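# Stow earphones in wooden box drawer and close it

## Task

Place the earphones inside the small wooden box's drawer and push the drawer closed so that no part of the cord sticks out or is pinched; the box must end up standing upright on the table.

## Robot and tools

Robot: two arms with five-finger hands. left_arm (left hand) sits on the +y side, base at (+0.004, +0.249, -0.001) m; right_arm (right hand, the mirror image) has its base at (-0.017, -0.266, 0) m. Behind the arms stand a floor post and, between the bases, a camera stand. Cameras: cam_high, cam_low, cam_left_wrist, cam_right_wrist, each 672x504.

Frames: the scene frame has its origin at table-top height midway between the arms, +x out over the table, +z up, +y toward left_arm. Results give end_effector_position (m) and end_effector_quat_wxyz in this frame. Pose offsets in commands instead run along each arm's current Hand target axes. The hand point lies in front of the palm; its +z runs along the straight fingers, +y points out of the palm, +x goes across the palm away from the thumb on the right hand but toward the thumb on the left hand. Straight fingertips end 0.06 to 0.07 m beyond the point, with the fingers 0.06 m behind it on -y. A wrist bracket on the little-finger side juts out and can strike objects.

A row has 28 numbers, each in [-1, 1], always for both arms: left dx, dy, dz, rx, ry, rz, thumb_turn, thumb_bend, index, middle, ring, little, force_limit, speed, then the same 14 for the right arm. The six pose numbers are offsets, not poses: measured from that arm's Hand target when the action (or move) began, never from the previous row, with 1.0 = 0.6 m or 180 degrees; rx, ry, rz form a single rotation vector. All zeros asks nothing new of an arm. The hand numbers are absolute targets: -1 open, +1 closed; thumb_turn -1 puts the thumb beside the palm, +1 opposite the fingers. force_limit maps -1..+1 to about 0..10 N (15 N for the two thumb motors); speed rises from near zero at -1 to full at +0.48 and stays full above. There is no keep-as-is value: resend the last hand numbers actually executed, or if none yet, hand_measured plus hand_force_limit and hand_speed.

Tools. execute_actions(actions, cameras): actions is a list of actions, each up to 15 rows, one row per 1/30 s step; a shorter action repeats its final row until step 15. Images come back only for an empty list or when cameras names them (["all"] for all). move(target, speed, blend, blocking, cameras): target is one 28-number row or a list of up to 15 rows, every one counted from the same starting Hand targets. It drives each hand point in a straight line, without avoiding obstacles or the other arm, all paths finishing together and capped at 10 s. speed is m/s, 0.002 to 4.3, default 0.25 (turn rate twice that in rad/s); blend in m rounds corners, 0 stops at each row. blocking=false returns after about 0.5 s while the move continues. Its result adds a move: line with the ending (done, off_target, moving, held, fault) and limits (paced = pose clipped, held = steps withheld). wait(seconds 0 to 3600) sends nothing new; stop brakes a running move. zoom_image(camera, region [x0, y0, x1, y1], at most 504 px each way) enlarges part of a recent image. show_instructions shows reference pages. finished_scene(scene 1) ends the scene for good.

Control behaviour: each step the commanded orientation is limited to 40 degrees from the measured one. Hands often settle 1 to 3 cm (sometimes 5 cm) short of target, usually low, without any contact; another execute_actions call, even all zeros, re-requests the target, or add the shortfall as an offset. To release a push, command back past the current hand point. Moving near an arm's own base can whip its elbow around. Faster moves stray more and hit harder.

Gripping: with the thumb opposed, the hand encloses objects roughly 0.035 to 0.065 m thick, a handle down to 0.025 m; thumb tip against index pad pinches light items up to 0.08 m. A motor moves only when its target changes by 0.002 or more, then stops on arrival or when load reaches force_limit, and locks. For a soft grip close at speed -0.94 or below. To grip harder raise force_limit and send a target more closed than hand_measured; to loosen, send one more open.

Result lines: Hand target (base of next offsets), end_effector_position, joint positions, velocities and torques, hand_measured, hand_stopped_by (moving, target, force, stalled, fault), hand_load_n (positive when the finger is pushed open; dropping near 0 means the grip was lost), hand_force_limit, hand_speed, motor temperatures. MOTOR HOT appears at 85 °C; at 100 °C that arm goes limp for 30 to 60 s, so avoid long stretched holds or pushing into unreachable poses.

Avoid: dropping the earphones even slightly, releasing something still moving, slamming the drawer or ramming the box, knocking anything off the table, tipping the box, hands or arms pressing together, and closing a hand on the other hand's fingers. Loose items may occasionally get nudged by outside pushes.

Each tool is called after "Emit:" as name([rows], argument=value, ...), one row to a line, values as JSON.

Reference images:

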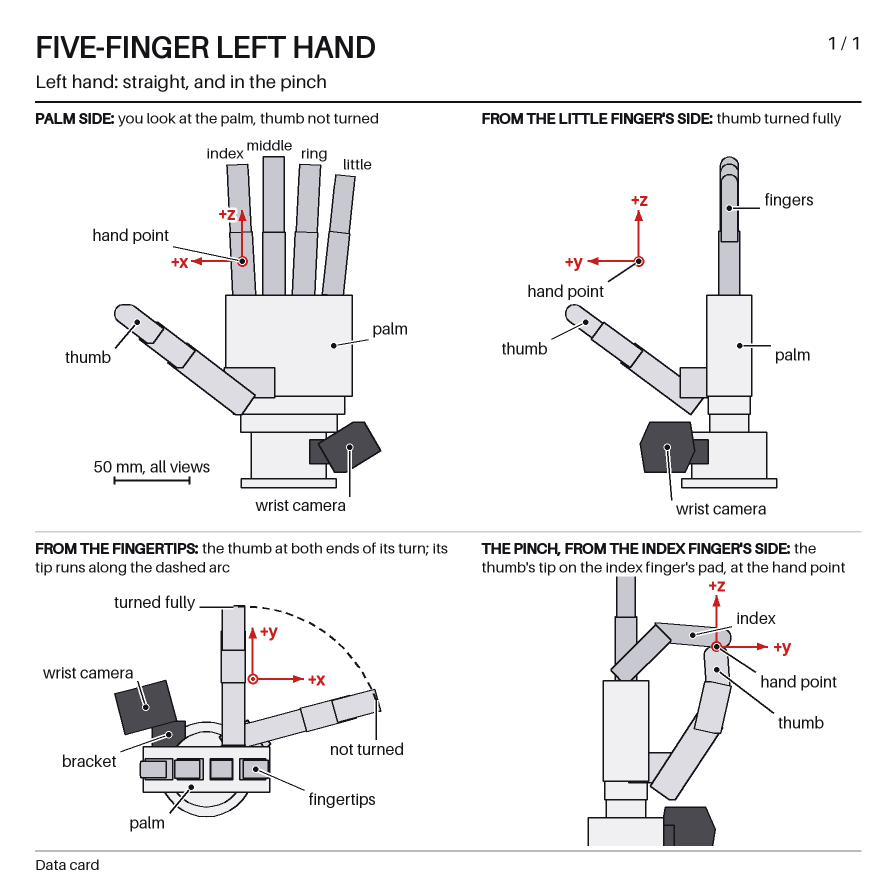

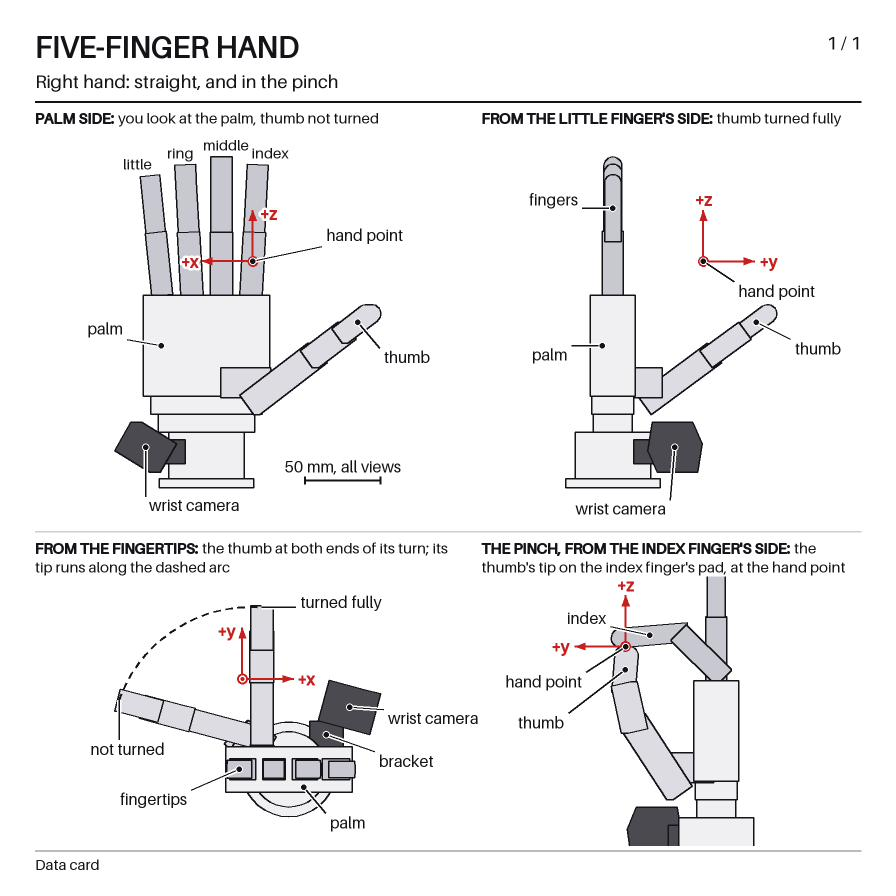

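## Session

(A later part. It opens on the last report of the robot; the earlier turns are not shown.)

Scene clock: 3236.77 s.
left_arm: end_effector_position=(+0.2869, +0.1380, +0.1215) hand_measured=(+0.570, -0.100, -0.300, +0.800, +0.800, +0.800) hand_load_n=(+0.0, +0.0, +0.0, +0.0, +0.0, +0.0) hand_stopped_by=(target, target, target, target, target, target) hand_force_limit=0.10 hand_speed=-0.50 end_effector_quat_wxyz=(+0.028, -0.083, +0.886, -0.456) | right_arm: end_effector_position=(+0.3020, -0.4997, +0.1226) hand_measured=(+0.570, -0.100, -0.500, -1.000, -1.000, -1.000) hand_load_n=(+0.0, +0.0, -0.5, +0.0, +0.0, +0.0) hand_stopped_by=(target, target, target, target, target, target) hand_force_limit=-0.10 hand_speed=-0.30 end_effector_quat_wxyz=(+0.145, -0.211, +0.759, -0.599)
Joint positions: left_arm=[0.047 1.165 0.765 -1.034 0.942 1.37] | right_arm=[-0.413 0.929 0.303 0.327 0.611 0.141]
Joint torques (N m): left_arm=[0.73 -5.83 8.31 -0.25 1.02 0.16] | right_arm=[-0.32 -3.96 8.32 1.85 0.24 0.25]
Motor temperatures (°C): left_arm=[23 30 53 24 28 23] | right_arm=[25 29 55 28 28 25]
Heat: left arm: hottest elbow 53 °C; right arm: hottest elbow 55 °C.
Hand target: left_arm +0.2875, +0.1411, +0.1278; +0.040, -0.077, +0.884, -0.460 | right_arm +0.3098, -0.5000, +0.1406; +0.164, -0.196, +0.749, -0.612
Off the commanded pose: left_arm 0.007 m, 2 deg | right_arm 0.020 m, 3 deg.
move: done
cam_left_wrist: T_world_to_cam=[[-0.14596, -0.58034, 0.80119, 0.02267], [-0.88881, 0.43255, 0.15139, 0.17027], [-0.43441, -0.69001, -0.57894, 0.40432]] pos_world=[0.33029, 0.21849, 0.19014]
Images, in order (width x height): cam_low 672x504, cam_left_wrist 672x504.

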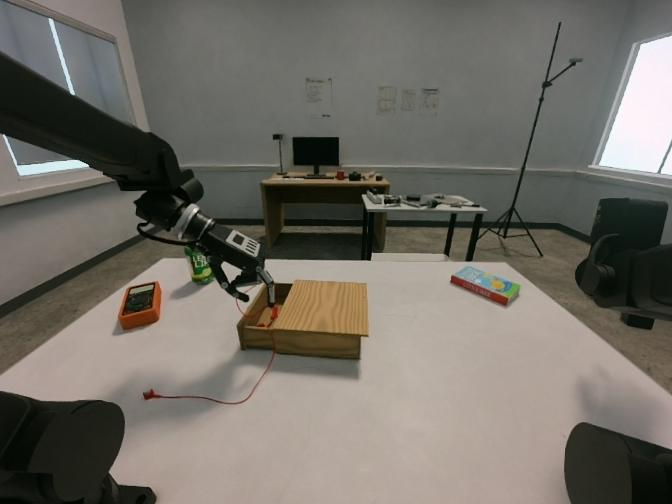

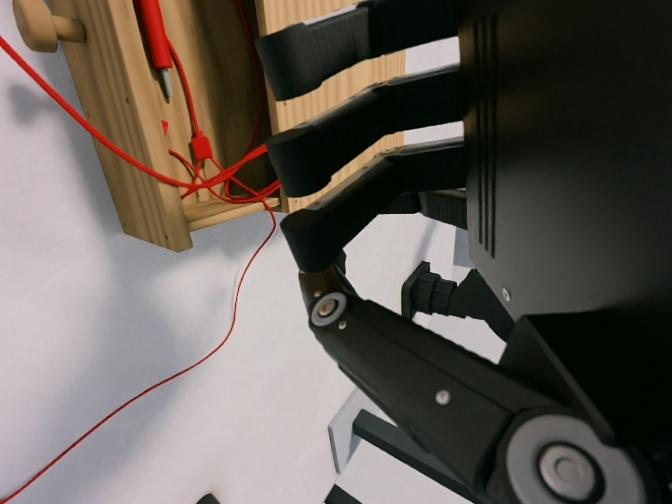

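Emit:
move(target=[0.0583,0.05,0.0637,0.0722,0,0,0.57,-0.1,-0.3,1,1,1,0.1,-0.5,0,0,0,0,0,0,0.57,-0.1,-0.5,-1,-1,-1,-0.1,-0.3], speed=0.1, cameras=["cam_left_wrist","cam_low"])

Emit:
zoom_image(camera="cam_left_wrist", region=[160, 100, 440, 380])

Emit:
zoom_image(camera="cam_low", region=[180, 250, 330, 380])

Scene clock: 3308.47 s.
left_arm: end_effector_position=(+0.2488, +0.1181, +0.0820) hand_measured=(+0.570, -0.100, -0.300, +1.000, +1.000, +1.000) hand_load_n=(+0.0, +0.0, +0.0, +0.0, +0.0, +0.0) hand_stopped_by=(target, target, target, target, target, target) hand_force_limit=0.10 hand_speed=-0.50 end_effector_quat_wxyz=(+0.034, -0.079, +0.828, -0.554) | right_arm: end_effector_position=(+0.3020, -0.4997, +0.1226) hand_measured=(+0.570, -0.100, -0.500, -1.000, -1.000, -1.000) hand_load_n=(+0.0, +0.0, +0.0, +0.0, +0.0, +0.0) hand_stopped_by=(target, target, target, target, target, target) hand_force_limit=-0.10 hand_speed=-0.30 end_effector_quat_wxyz=(+0.145, -0.211, +0.759, -0.599)
Joint positions: left_arm=[0.107 1.165 0.552 -0.859 1.174 1.431] | right_arm=[-0.413 0.929 0.303 0.327 0.611 0.141]
Joint torques (N m): left_arm=[0.56 -3.55 7.57 0.91 1.11 0.15] | right_arm=[-0.38 -3.96 8.34 1.85 0.24 0.26]
Motor temperatures (°C): left_arm=[23 28 47 24 29 23] | right_arm=[25 29 54 28 28 25]
Heat: left arm: hottest elbow 47 °C; right arm: hottest elbow 54 °C.
Hand target: left_arm +0.2555, +0.1211, +0.0813; +0.049, -0.072, +0.826, -0.557 | right_arm +0.3098, -0.5000, +0.1406; +0.164, -0.196, +0.749, -0.612
Off the commanded pose: left_arm 0.007 m, 2 deg | right_arm 0.020 m, 3 deg.
move: done
cam_left_wrist: T_world_to_cam=[[-0.17435, -0.38865, 0.90474, 0.01311], [-0.89292, 0.44972, 0.02111, 0.16072], [-0.41508, -0.80418, -0.42544, 0.3473]] pos_world=[0.28996, 0.21211, 0.13251]
Images, in order (width x height): cam_low 672x504, cam_left_wrist 672x504.

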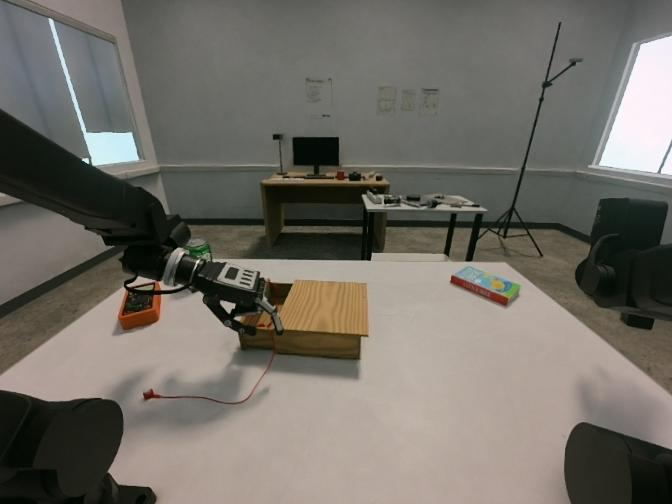

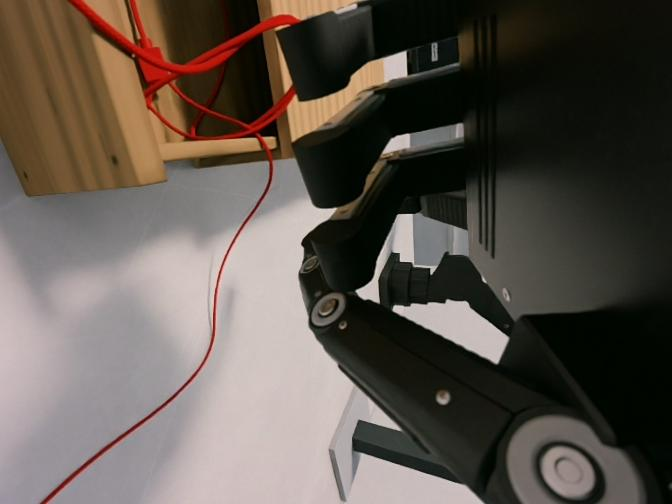

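Scaled by 1.800 from the camera's image (finer frame: 960x720).

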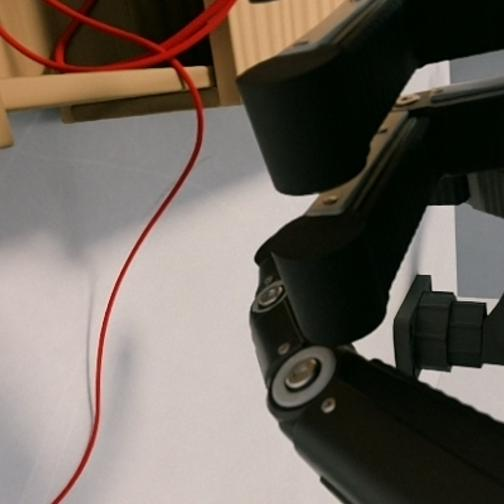

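Scaled by 3.360 from the camera's image (finer frame: 960x720).

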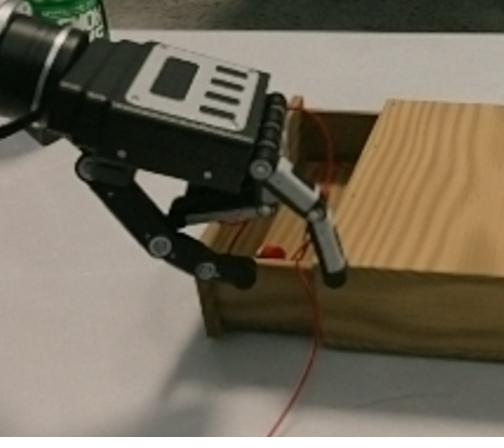

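Emit:
move(target=[-0.0227,0.0533,0.024,0,0,0,0.57,-0.1,-0.3,1,1,1,0.1,-0.5,0,0,0,0,0,0,0.57,-0.1,-0.5,-1,-1,-1,-0.1,-0.3], speed=0.06, cameras=["cam_left_wrist","cam_low"])

Emit:
zoom_image(camera="cam_left_wrist", region=[160, 100, 440, 380])

Emit:
zoom_image(camera="cam_low", region=[180, 250, 330, 380])

Scene clock: 3369.10 s.
left_arm: end_effector_position=(+0.2637, +0.1198, +0.0469) hand_measured=(+0.570, -0.100, -0.300, +1.000, +1.000, +1.000) hand_load_n=(+0.0, +0.0, +0.0, +0.5, +0.0, +0.0) hand_stopped_by=(target, target, target, target, target, target) hand_force_limit=0.10 hand_speed=-0.50 end_effector_quat_wxyz=(+0.037, -0.076, +0.828, -0.554) | right_arm: end_effector_position=(+0.3020, -0.4997, +0.1226) hand_measured=(+0.570, -0.100, -0.500, -1.000, -1.000, -1.000) hand_load_n=(+0.0, +0.0, +0.0, +0.0, +0.0, +0.0) hand_stopped_by=(target, target, target, target, target, target) hand_force_limit=-0.10 hand_speed=-0.30 end_effector_quat_wxyz=(+0.145, -0.211, +0.759, -0.599)
Joint positions: left_arm=[0.107 1.294 0.535 -0.708 1.174 1.433] | right_arm=[-0.413 0.929 0.303 0.327 0.611 0.141]
Joint torques (N m): left_arm=[0.56 -3.49 6.38 0.92 1.06 0.04] | right_arm=[-0.38 -4.01 8.32 1.85 0.24 0.25]
Heat: left arm: hottest elbow 43 °C; right arm: hottest elbow 54 °C.
Hand target: left_arm +0.2692, +0.1222, +0.0463; +0.049, -0.072, +0.826, -0.557 | right_arm +0.3098, -0.5000, +0.1406; +0.164, -0.196, +0.749, -0.612
Off the commanded pose: left_arm 0.006 m, 2 deg | right_arm 0.020 m, 3 deg.
move: done
cam_left_wrist: T_world_to_cam=[[-0.18137, -0.38942, 0.90303, 0.05015], [-0.8928, 0.4502, 0.01483, 0.17425], [-0.41232, -0.80353, -0.42933, 0.33929]] pos_world=[0.30457, 0.21371, 0.09779]
Images, in order (width x height): cam_low 672x504, cam_left_wrist 672x504.

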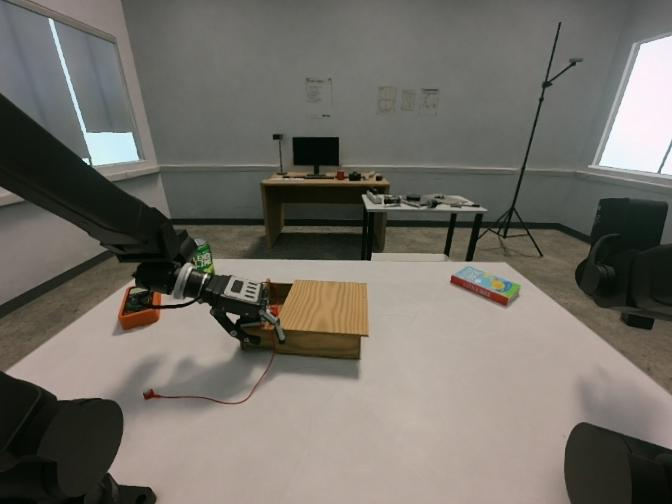

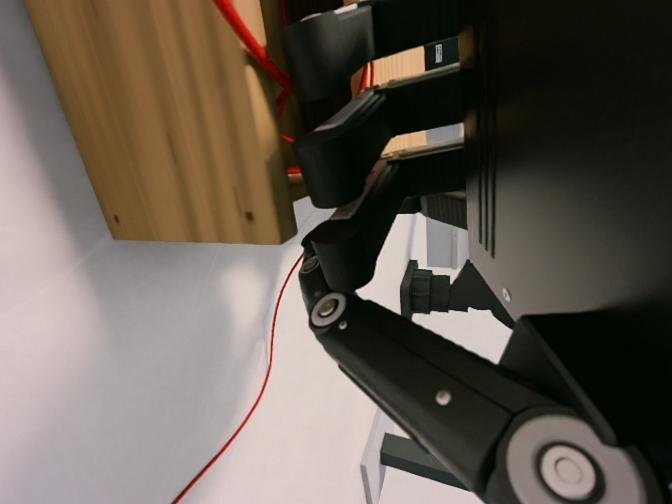

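Scaled by 1.800 from the camera's image (finer frame: 960x720).

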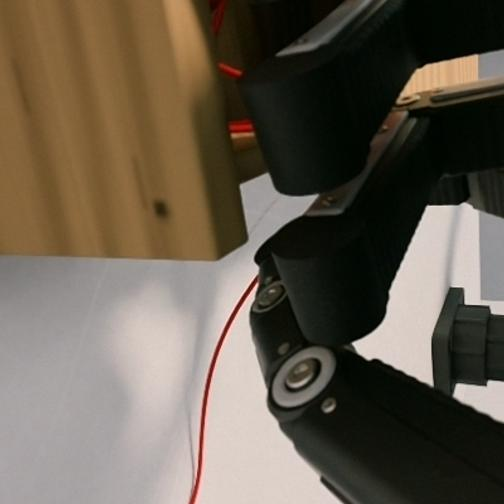

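Scaled by 3.360 from the camera's image (finer frame: 960x720).

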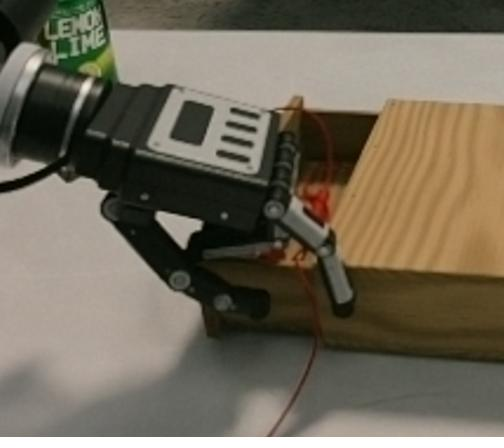

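Emit:
execute_actions([
  [[0,0,0,0,0,0,0.57,-0.1,0.5,1,1,1,0.1,-0.75,0,0,0,0,0,0,0.57,-0.1,-0.5,-1,-1,-1,-0.1,-0.3]],
  [[0,0,0,0,0,0,0.57,-0.1,0.5,1,1,1,0.1,-0.75,0,0,0,0,0,0,0.57,-0.1,-0.5,-1,-1,-1,-0.1,-0.3]],
  [[0,0,0,0,0,0,0.57,-0.1,0.5,1,1,1,0.1,-0.75,0,0,0,0,0,0,0.57,-0.1,-0.5,-1,-1,-1,-0.1,-0.3]],
], cameras=["cam_left_wrist","cam_low"])

Emit:
zoom_image(camera="cam_left_wrist", region=[160, 100, 440, 380])

Emit:
zoom_image(camera="cam_low", region=[180, 250, 330, 380])

Scene clock: 3386.10 s.
left_arm: end_effector_position=(+0.2637, +0.1198, +0.0469) hand_measured=(+0.570, -0.100, +0.250, +1.000, +1.000, +1.000) hand_load_n=(-1.0, +1.0, +8.0, +0.0, +0.0, +0.0) hand_stopped_by=(target, target, force, target, target, target) hand_force_limit=0.10 hand_speed=-0.75 end_effector_quat_wxyz=(+0.037, -0.076, +0.828, -0.554) | right_arm: end_effector_position=(+0.3020, -0.4997, +0.1226) hand_measured=(+0.570, -0.100, -0.500, -1.000, -1.000, -1.000) hand_load_n=(-0.5, +0.0, +0.0, +0.0, +0.0, +0.0) hand_stopped_by=(target, target, target, target, target, target) hand_force_limit=-0.10 hand_speed=-0.30 end_effector_quat_wxyz=(+0.145, -0.211, +0.759, -0.599)
Joint positions: left_arm=[0.107 1.294 0.535 -0.708 1.174 1.433] | right_arm=[-0.413 0.929 0.303 0.327 0.611 0.141]
Joint torques (N m): left_arm=[0.09 -4.37 6.48 1.03 1.09 0.05] | right_arm=[-0.32 -3.9 8.32 1.85 0.24 0.25]
Heat: left arm: hottest elbow 43 °C; right arm: hottest elbow 54 °C.
Hand target: left_arm +0.2692, +0.1222, +0.0463; +0.049, -0.072, +0.826, -0.557 | right_arm +0.3098, -0.5000, +0.1406; +0.164, -0.196, +0.749, -0.612
Off the commanded pose: left_arm 0.006 m, 2 deg | right_arm 0.020 m, 3 deg.
Step readings (end_effector_position of left_arm | right_arm):
0: (+0.2637, +0.1198, +0.0469) | (+0.3020, -0.4997, +0.1226)
1: (+0.2637, +0.1198, +0.0469) | (+0.3020, -0.4997, +0.1226)
2: (+0.2637, +0.1198, +0.0469) | (+0.3020, -0.4997, +0.1226)
4: (+0.2637, +0.1198, +0.0469) | (+0.3020, -0.4997, +0.1226)
8: (+0.2637, +0.1198, +0.0469) | (+0.3020, -0.4997, +0.1226)
15: (+0.2637, +0.1198, +0.0469) | (+0.3020, -0.4997, +0.1226)
16: (+0.2637, +0.1198, +0.0469) | (+0.3020, -0.4997, +0.1226)
17: (+0.2637, +0.1198, +0.0469) | (+0.3020, -0.4997, +0.1226)
19: (+0.2637, +0.1198, +0.0469) | (+0.3020, -0.4997, +0.1226)
23: (+0.2637, +0.1198, +0.0469) | (+0.3020, -0.4997, +0.1226)
30: (+0.2637, +0.1198, +0.0469) | (+0.3020, -0.4997, +0.1226)
31: (+0.2637, +0.1198, +0.0469) | (+0.3020, -0.4997, +0.1226)
32: (+0.2637, +0.1198, +0.0469) | (+0.3020, -0.4997, +0.1226)
34: (+0.2637, +0.1198, +0.0469) | (+0.3020, -0.4997, +0.1226)
38: (+0.2637, +0.1198, +0.0469) | (+0.3020, -0.4997, +0.1226)
45: (+0.2637, +0.1198, +0.0469) | (+0.3020, -0.4997, +0.1226)
cam_left_wrist: T_world_to_cam=[[-0.18137, -0.38942, 0.90303, 0.05015], [-0.8928, 0.4502, 0.01483, 0.17425], [-0.41232, -0.80353, -0.42933, 0.33929]] pos_world=[0.30457, 0.21371, 0.09779]
Images, in order (width x height): cam_low 672x504, cam_left_wrist 672x504.

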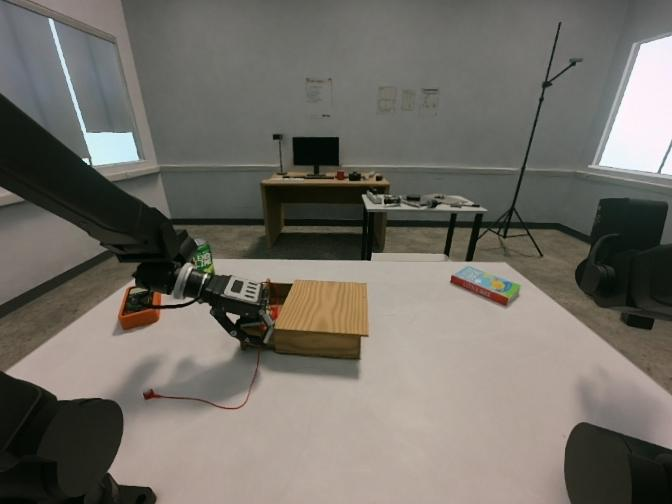

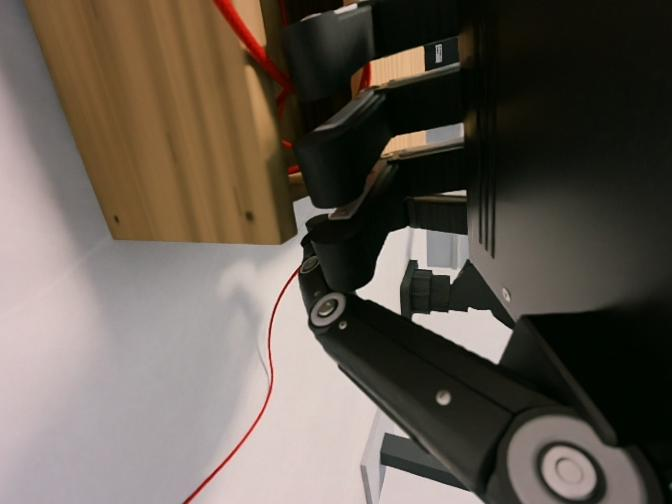

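Scaled by 1.800 from the camera's image (finer frame: 960x720).

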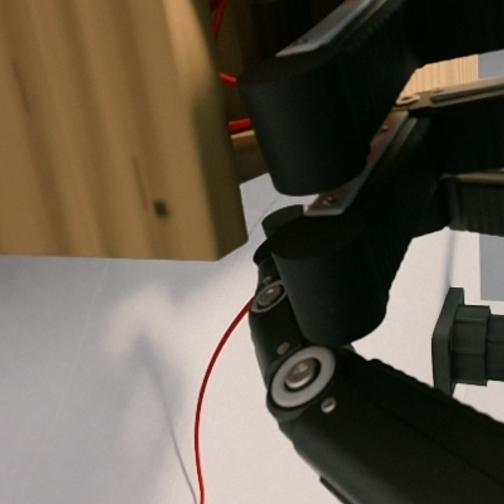

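Scaled by 3.360 from the camera's image (finer frame: 960x720).

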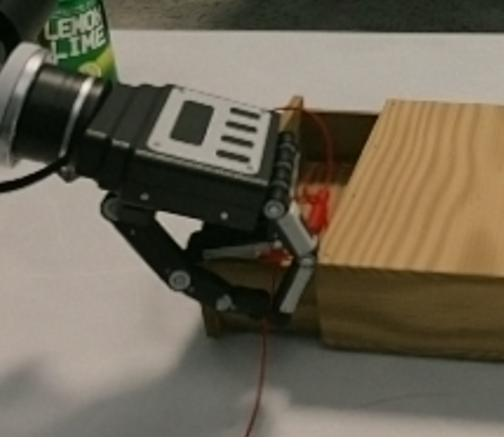

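Emit:
move([
  [-0.0173,-0.1152,-0.0487,0,0,0,0.57,-0.1,0.5,1,1,1,0.1,-0.75,0,0,0,0,0,0,0.57,-0.1,-0.5,-1,-1,-1,-0.1,-0.3],
  [-0.1412,-0.1213,-0.0332,0,0,0,0.57,-0.1,0.5,1,1,1,0.1,-0.75,0,0,0,0,0,0,0.57,-0.1,-0.5,-1,-1,-1,-0.1,-0.3],
], speed=0.08, blend=0.015, cameras=["cam_left_wrist","cam_low","cam_high"])

Emit:
zoom_image(camera="cam_left_wrist", region=[100, 100, 440, 440])

Emit:
zoom_image(camera="cam_low", region=[130, 250, 330, 420])

Scene clock: 3410.00 s.
left_arm: end_effector_position=(+0.3286, +0.1273, +0.1053) hand_measured=(+0.570, -0.100, +0.250, +1.000, +1.000, +1.000) hand_load_n=(-1.0, +1.0, +8.5, +0.0, +0.0, +0.0) hand_stopped_by=(target, target, force, target, target, target) hand_force_limit=0.10 hand_speed=-0.75 end_effector_quat_wxyz=(+0.026, -0.084, +0.828, -0.554) | right_arm: end_effector_position=(+0.3020, -0.4997, +0.1226) hand_measured=(+0.570, -0.100, -0.500, -1.000, -1.000, -1.000) hand_load_n=(+0.0, +0.0, +0.0, +0.0, +0.0, +0.0) hand_stopped_by=(target, target, target, target, target, target) hand_force_limit=-0.10 hand_speed=-0.30 end_effector_quat_wxyz=(+0.145, -0.211, +0.759, -0.599)
Joint positions: left_arm=[0.107 1.363 0.791 -0.921 1.174 1.433] | right_arm=[-0.413 0.929 0.303 0.327 0.611 0.141]
Joint torques (N m): left_arm=[-0.44 -5.95 12.36 0.88 1.04 -0.21] | right_arm=[-0.32 -3.9 8.34 1.88 0.24 0.25]
Heat: left arm: hottest elbow 43 °C; right arm: hottest elbow 54 °C.
Hand target: left_arm +0.3541, +0.1282, +0.1212; +0.049, -0.072, +0.826, -0.557 | right_arm +0.3098, -0.5000, +0.1406; +0.164, -0.196, +0.749, -0.612
Off the commanded pose: left_arm 0.030 m, 3 deg | right_arm 0.020 m, 3 deg.
move: off_target (left_arm)
cam_left_wrist: T_world_to_cam=[[-0.15796, -0.3867, 0.90858, 0.0035], [-0.89213, 0.45029, 0.03654, 0.22538], [-0.42326, -0.8048, -0.41612, 0.39953]] pos_world=[0.37073, 0.22141, 0.15483]
Images, in order (width x height): cam_high 672x504, cam_low 672x504, cam_left_wrist 672x504.

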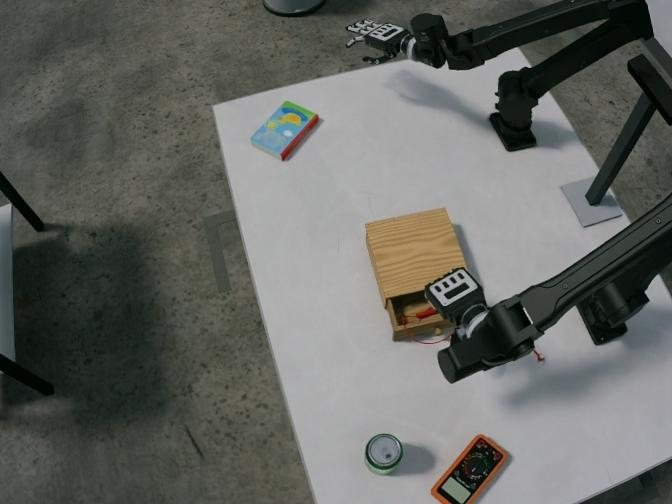

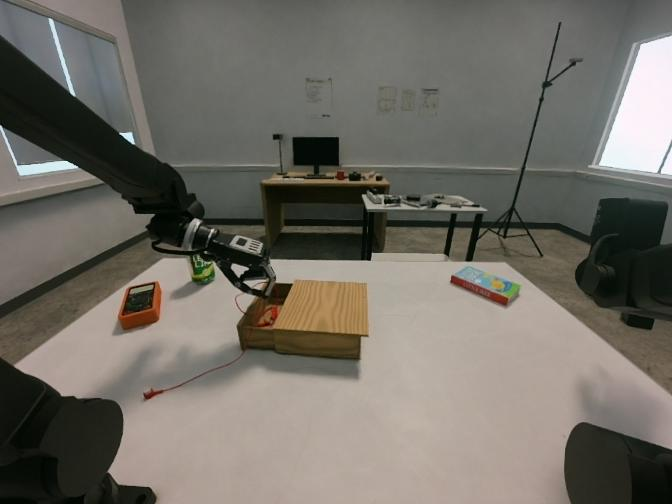

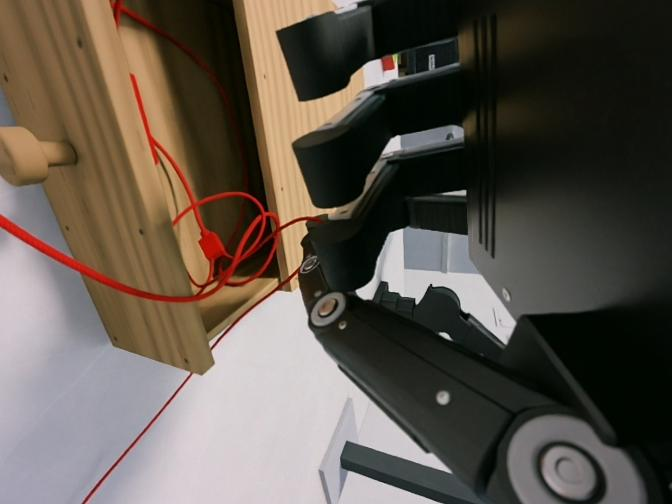

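Scaled by 1.482 from the camera's image (finer frame: 960x720).

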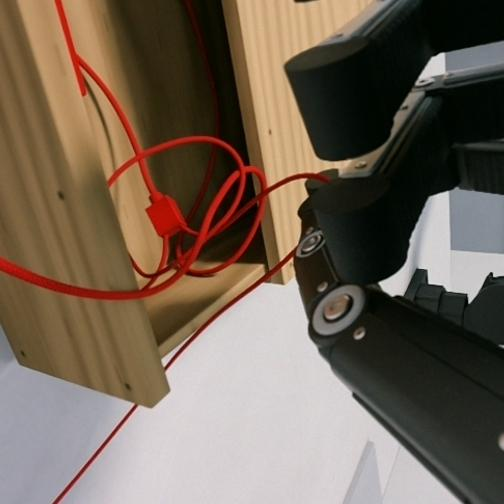

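Scaled by 2.520 from the camera's image (finer frame: 960x720).

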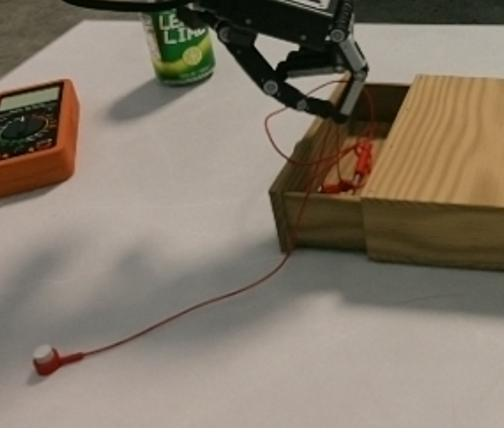

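Emit:
move(target=[-0.1678,-0.0283,0.0078,0,0,0,0.57,-0.1,0.5,1,1,1,0.1,-0.75,0,0,0,0,0,0,0.57,-0.1,-0.5,-1,-1,-1,-0.1,-0.3], speed=0.06, cameras=["cam_left_wrist","cam_low","cam_high"])

Emit:
zoom_image(camera="cam_left_wrist", region=[0, 50, 340, 390])

Emit:
zoom_image(camera="cam_low", region=[130, 250, 330, 420])

Scene clock: 3428.30 s.
left_arm: end_effector_position=(+0.4360, +0.1366, +0.1181) hand_measured=(+0.570, -0.100, +0.250, +1.000, +1.000, +1.000) hand_load_n=(-1.0, +0.5, +8.5, +0.0, +0.0, +0.0) hand_stopped_by=(target, target, force, target, target, target) hand_force_limit=0.10 hand_speed=-0.75 end_effector_quat_wxyz=(+0.039, -0.079, +0.828, -0.554) | right_arm: end_effector_position=(+0.3020, -0.4997, +0.1226) hand_measured=(+0.570, -0.100, -0.500, -1.000, -1.000, -1.000) hand_load_n=(+0.0, +0.0, +0.0, +0.0, +0.0, +0.0) hand_stopped_by=(target, target, target, target, target, target) hand_force_limit=-0.10 hand_speed=-0.30 end_effector_quat_wxyz=(+0.145, -0.211, +0.759, -0.599)
Joint positions: left_arm=[0.101 1.59 1.079 -0.924 1.174 1.399] | right_arm=[-0.413 0.929 0.303 0.327 0.611 0.141]
Joint torques (N m): left_arm=[-0.5 -9.23 12.82 -0.25 0.93 -0.21] | right_arm=[-0.32 -3.96 8.32 1.87 0.24 0.25]
Heat: left arm: hottest elbow 47 °C; right arm: hottest elbow 54 °C.
Hand target: left_arm +0.4551, +0.1351, +0.1352; +0.049, -0.072, +0.826, -0.557 | right_arm +0.3098, -0.5000, +0.1406; +0.164, -0.196, +0.749, -0.612
Off the commanded pose: left_arm 0.026 m, 1 deg | right_arm 0.020 m, 3 deg.
move: off_target (left_arm)
cam_left_wrist: T_world_to_cam=[[-0.17986, -0.38928, 0.90339, 0.02294], [-0.89585, 0.44416, 0.01304, 0.32174], [-0.40633, -0.80695, -0.42863, 0.45217]] pos_world=[0.47609, 0.2309, 0.1689]
Images, in order (width x height): cam_high 672x504, cam_low 672x504, cam_left_wrist 672x504.

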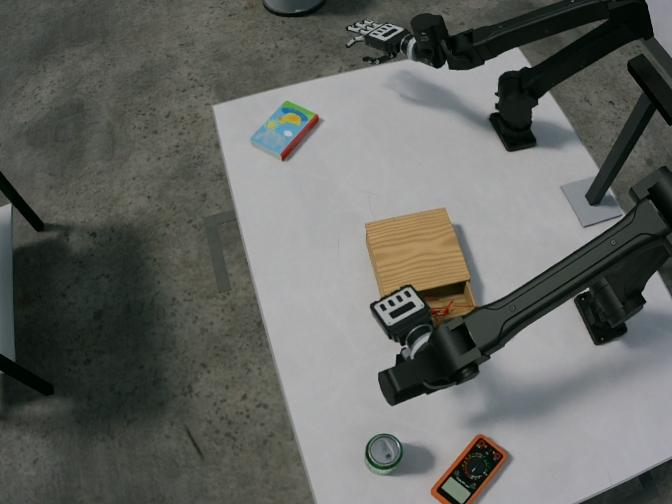

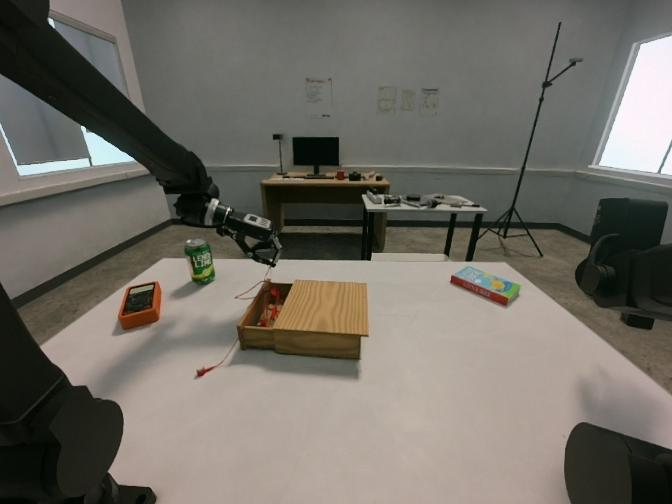

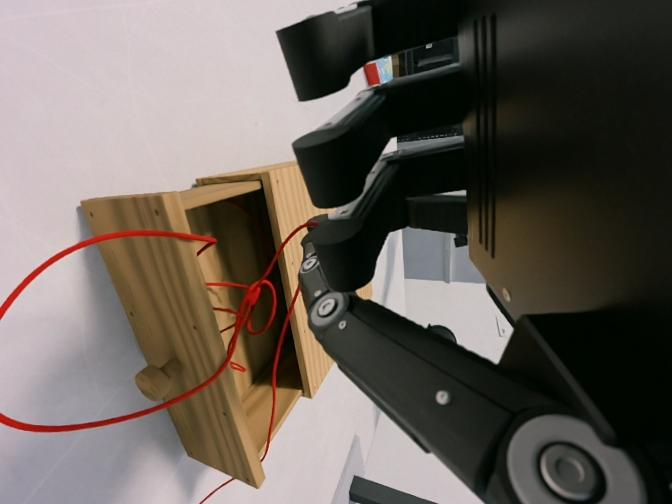

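Scaled by 1.482 from the camera's image (finer frame: 960x720).

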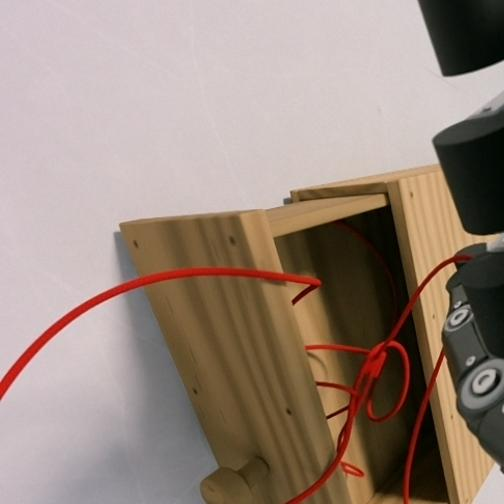

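Scaled by 2.520 from the camera's image (finer frame: 960x720).

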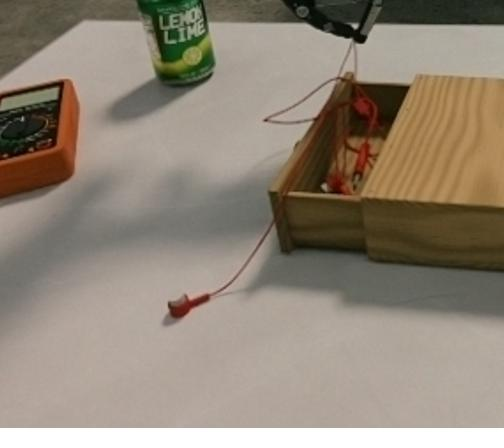

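Emit:
move([
  [0.0912,-0.1582,-0.0758,0,0,0,0.57,-0.1,0.5,1,1,1,0.1,-0.75,0,0,0,0,0,0,0.57,-0.1,-0.5,-1,-1,-1,-0.1,-0.3],
  [0.2777,-0.3262,-0.1938,0,0,0,0.57,-0.1,0.5,1,1,1,0.1,-0.75,0,0,0,0,0,0,0.57,-0.1,-0.5,-1,-1,-1,-0.1,-0.3],
  [0.294,-0.418,-0.234,0,0,0,0.57,-0.1,0.5,1,1,1,0.1,-0.75,0,0,0,0,0,0,0.57,-0.1,-0.5,-1,-1,-1,-0.1,-0.3],
], speed=0.1, blend=0.03, cameras=["cam_left_wrist","cam_low","cam_high"])

Emit:
zoom_image(camera="cam_low", region=[100, 150, 360, 410])

Scene clock: 3464.87 s.
left_arm: end_effector_position=(+0.2750, +0.1350, +0.3937) hand_measured=(+0.570, -0.100, +0.250, +1.000, +1.000, +1.000) hand_load_n=(-1.0, +1.0, +8.5, +0.0, +0.0, +0.0) hand_stopped_by=(target, target, force, target, target, target) hand_force_limit=0.10 hand_speed=-0.75 end_effector_quat_wxyz=(+0.062, -0.103, +0.827, -0.549) | right_arm: end_effector_position=(+0.3020, -0.4997, +0.1226) hand_measured=(+0.570, -0.100, -0.500, -1.000, -1.000, -1.000) hand_load_n=(+0.0, +0.5, +0.0, +0.0, +0.0, +0.0) hand_stopped_by=(target, target, target, target, target, target) hand_force_limit=-0.10 hand_speed=-0.30 end_effector_quat_wxyz=(+0.145, -0.211, +0.759, -0.599)
Joint positions: left_arm=[0.161 1.044 1.325 -1.694 1.166 1.388] | right_arm=[-0.413 0.929 0.303 0.327 0.611 0.141]
Joint torques (N m): left_arm=[1.44 -4.07 14.04 -0.31 0.64 -0.27] | right_arm=[-0.32 -3.96 8.34 1.85 0.24 0.25]
Heat: left arm: hottest elbow 48 °C; right arm: hottest elbow 53 °C.
Hand target: left_arm +0.2752, +0.1401, +0.4203; +0.049, -0.072, +0.826, -0.557 | right_arm +0.3098, -0.5000, +0.1406; +0.164, -0.196, +0.749, -0.612
Off the commanded pose: left_arm 0.027 m, 4 deg | right_arm 0.020 m, 3 deg.
joint sent to its limit (left arm) — joint 4 (wrist pitch), lower limit. The joint targets are off in position and orientation.
move: off_target (left_arm)
cam_left_wrist: T_world_to_cam=[[-0.1634, -0.40816, 0.89817, -0.25561], [-0.92294, 0.38487, 0.007, 0.19242], [-0.34853, -0.82781, -0.4396, 0.49483]] pos_world=[0.30829, 0.23124, 0.44576]
Images, in order (width x height): cam_high 672x504, cam_low 672x504, cam_left_wrist 672x504.

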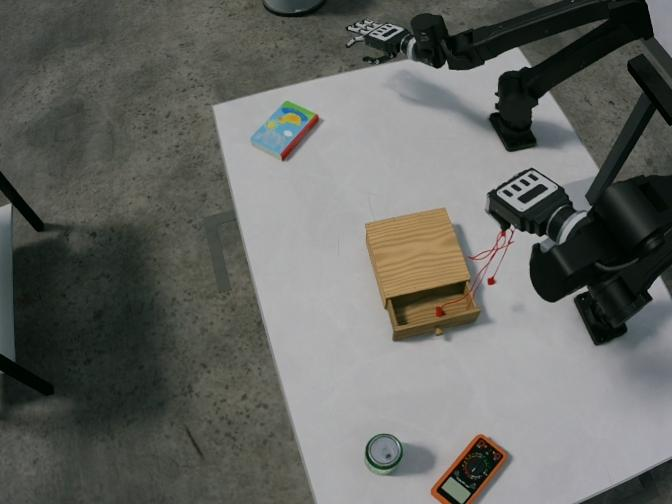

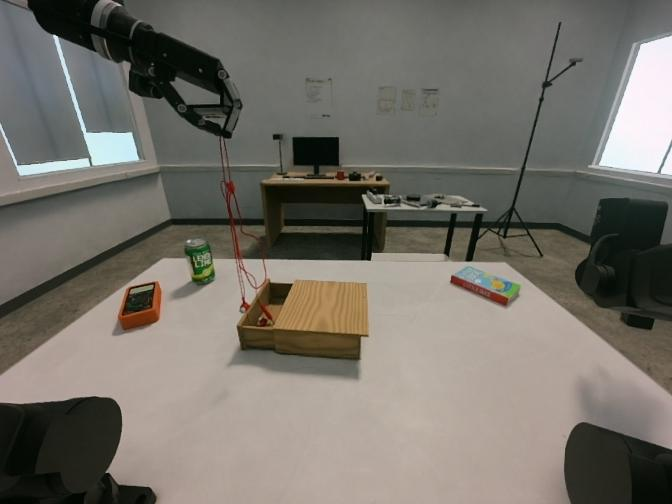

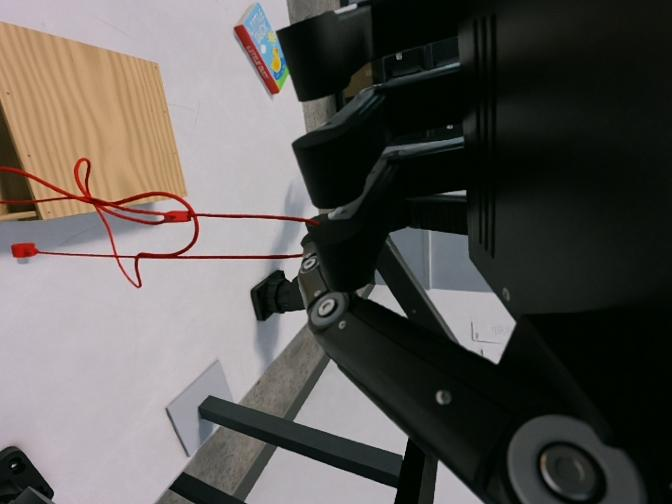

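Scaled by 1.938 from the camera's image (finer frame: 960x720).

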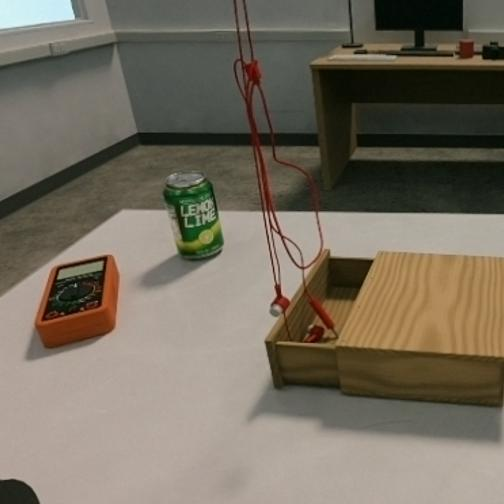

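Emit:
move(target=[-0.138,0.0187,0.043,0,0,0,0.57,-0.1,0.5,1,1,1,0.1,-0.75,0,0,0,0,0,0,0.57,-0.1,-0.5,-1,-1,-1,-0.1,-0.3], speed=0.08, cameras=["cam_left_wrist","cam_low","cam_high"])

Emit:
zoom_image(camera="cam_low", region=[100, 150, 360, 410])

Emit:
zoom_image(camera="cam_high", region=[340, 150, 580, 390])

Scene clock: 3497.50 s.
left_arm: end_effector_position=(+0.3515, +0.1372, +0.3777) hand_measured=(+0.570, -0.100, +0.250, +1.000, +1.000, +1.000) hand_load_n=(-1.0, +0.5, +8.0, +0.0, +0.0, +0.0) hand_stopped_by=(target, target, force, target, target, target) hand_force_limit=0.10 hand_speed=-0.75 end_effector_quat_wxyz=(+0.023, -0.098, +0.827, -0.554) | right_arm: end_effector_position=(+0.3020, -0.4997, +0.1226) hand_measured=(+0.570, -0.100, -0.500, -1.000, -1.000, -1.000) hand_load_n=(+0.0, +0.0, +0.0, +0.0, -0.5, +0.0) hand_stopped_by=(target, target, target, target, target, target) hand_force_limit=-0.10 hand_speed=-0.30 end_effector_quat_wxyz=(+0.145, -0.211, +0.759, -0.599)
Joint positions: left_arm=[0.128 1.286 1.463 -1.694 1.174 1.436] | right_arm=[-0.413 0.929 0.303 0.327 0.611 0.141]
Joint torques (N m): left_arm=[-0.44 -5.77 14 -0.12 1.13 0.11] | right_arm=[-0.38 -3.96 8.34 1.85 0.24 0.25]
Heat: left arm: hottest elbow 51 °C; right arm: hottest elbow 53 °C.
Hand target: left_arm +0.3601, +0.1351, +0.4003; +0.049, -0.072, +0.826, -0.557 | right_arm +0.3098, -0.5000, +0.1406; +0.164, -0.196, +0.749, -0.612
Off the commanded pose: left_arm 0.024 m, 4 deg | right_arm 0.020 m, 3 deg.
move: off_target (left_arm)
cam_left_wrist: T_world_to_cam=[[-0.13045, -0.38717, 0.91273, -0.24776], [-0.9001, 0.43224, 0.05471, 0.22986], [-0.4157, -0.81441, -0.40488, 0.52487]] pos_world=[0.39276, 0.23218, 0.42607]
Images, in order (width x height): cam_high 672x504, cam_low 672x504, cam_left_wrist 672x504.

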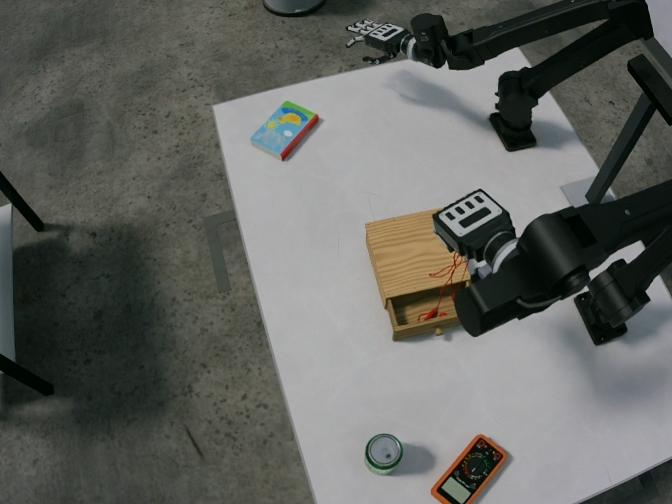

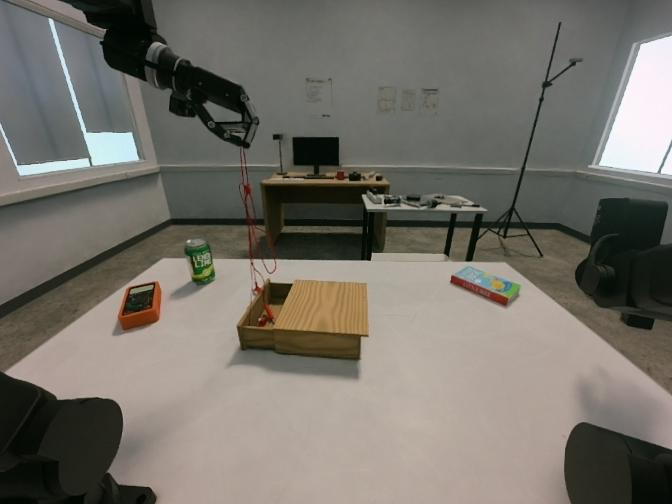

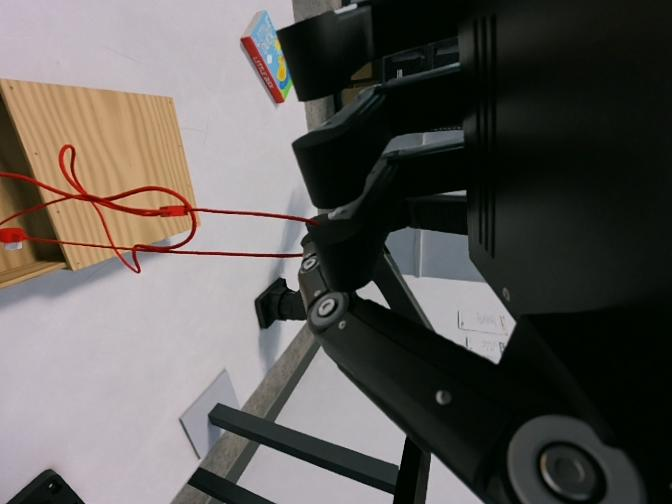

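Scaled by 1.938 from the camera's image (finer frame: 960x720).

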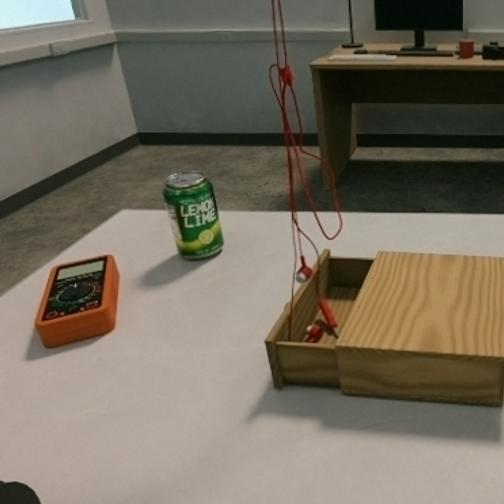

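Scaled by 2.100 from the camera's image (finer frame: 960x720).

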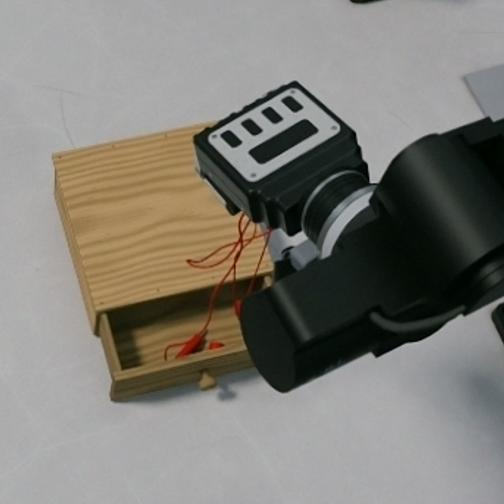

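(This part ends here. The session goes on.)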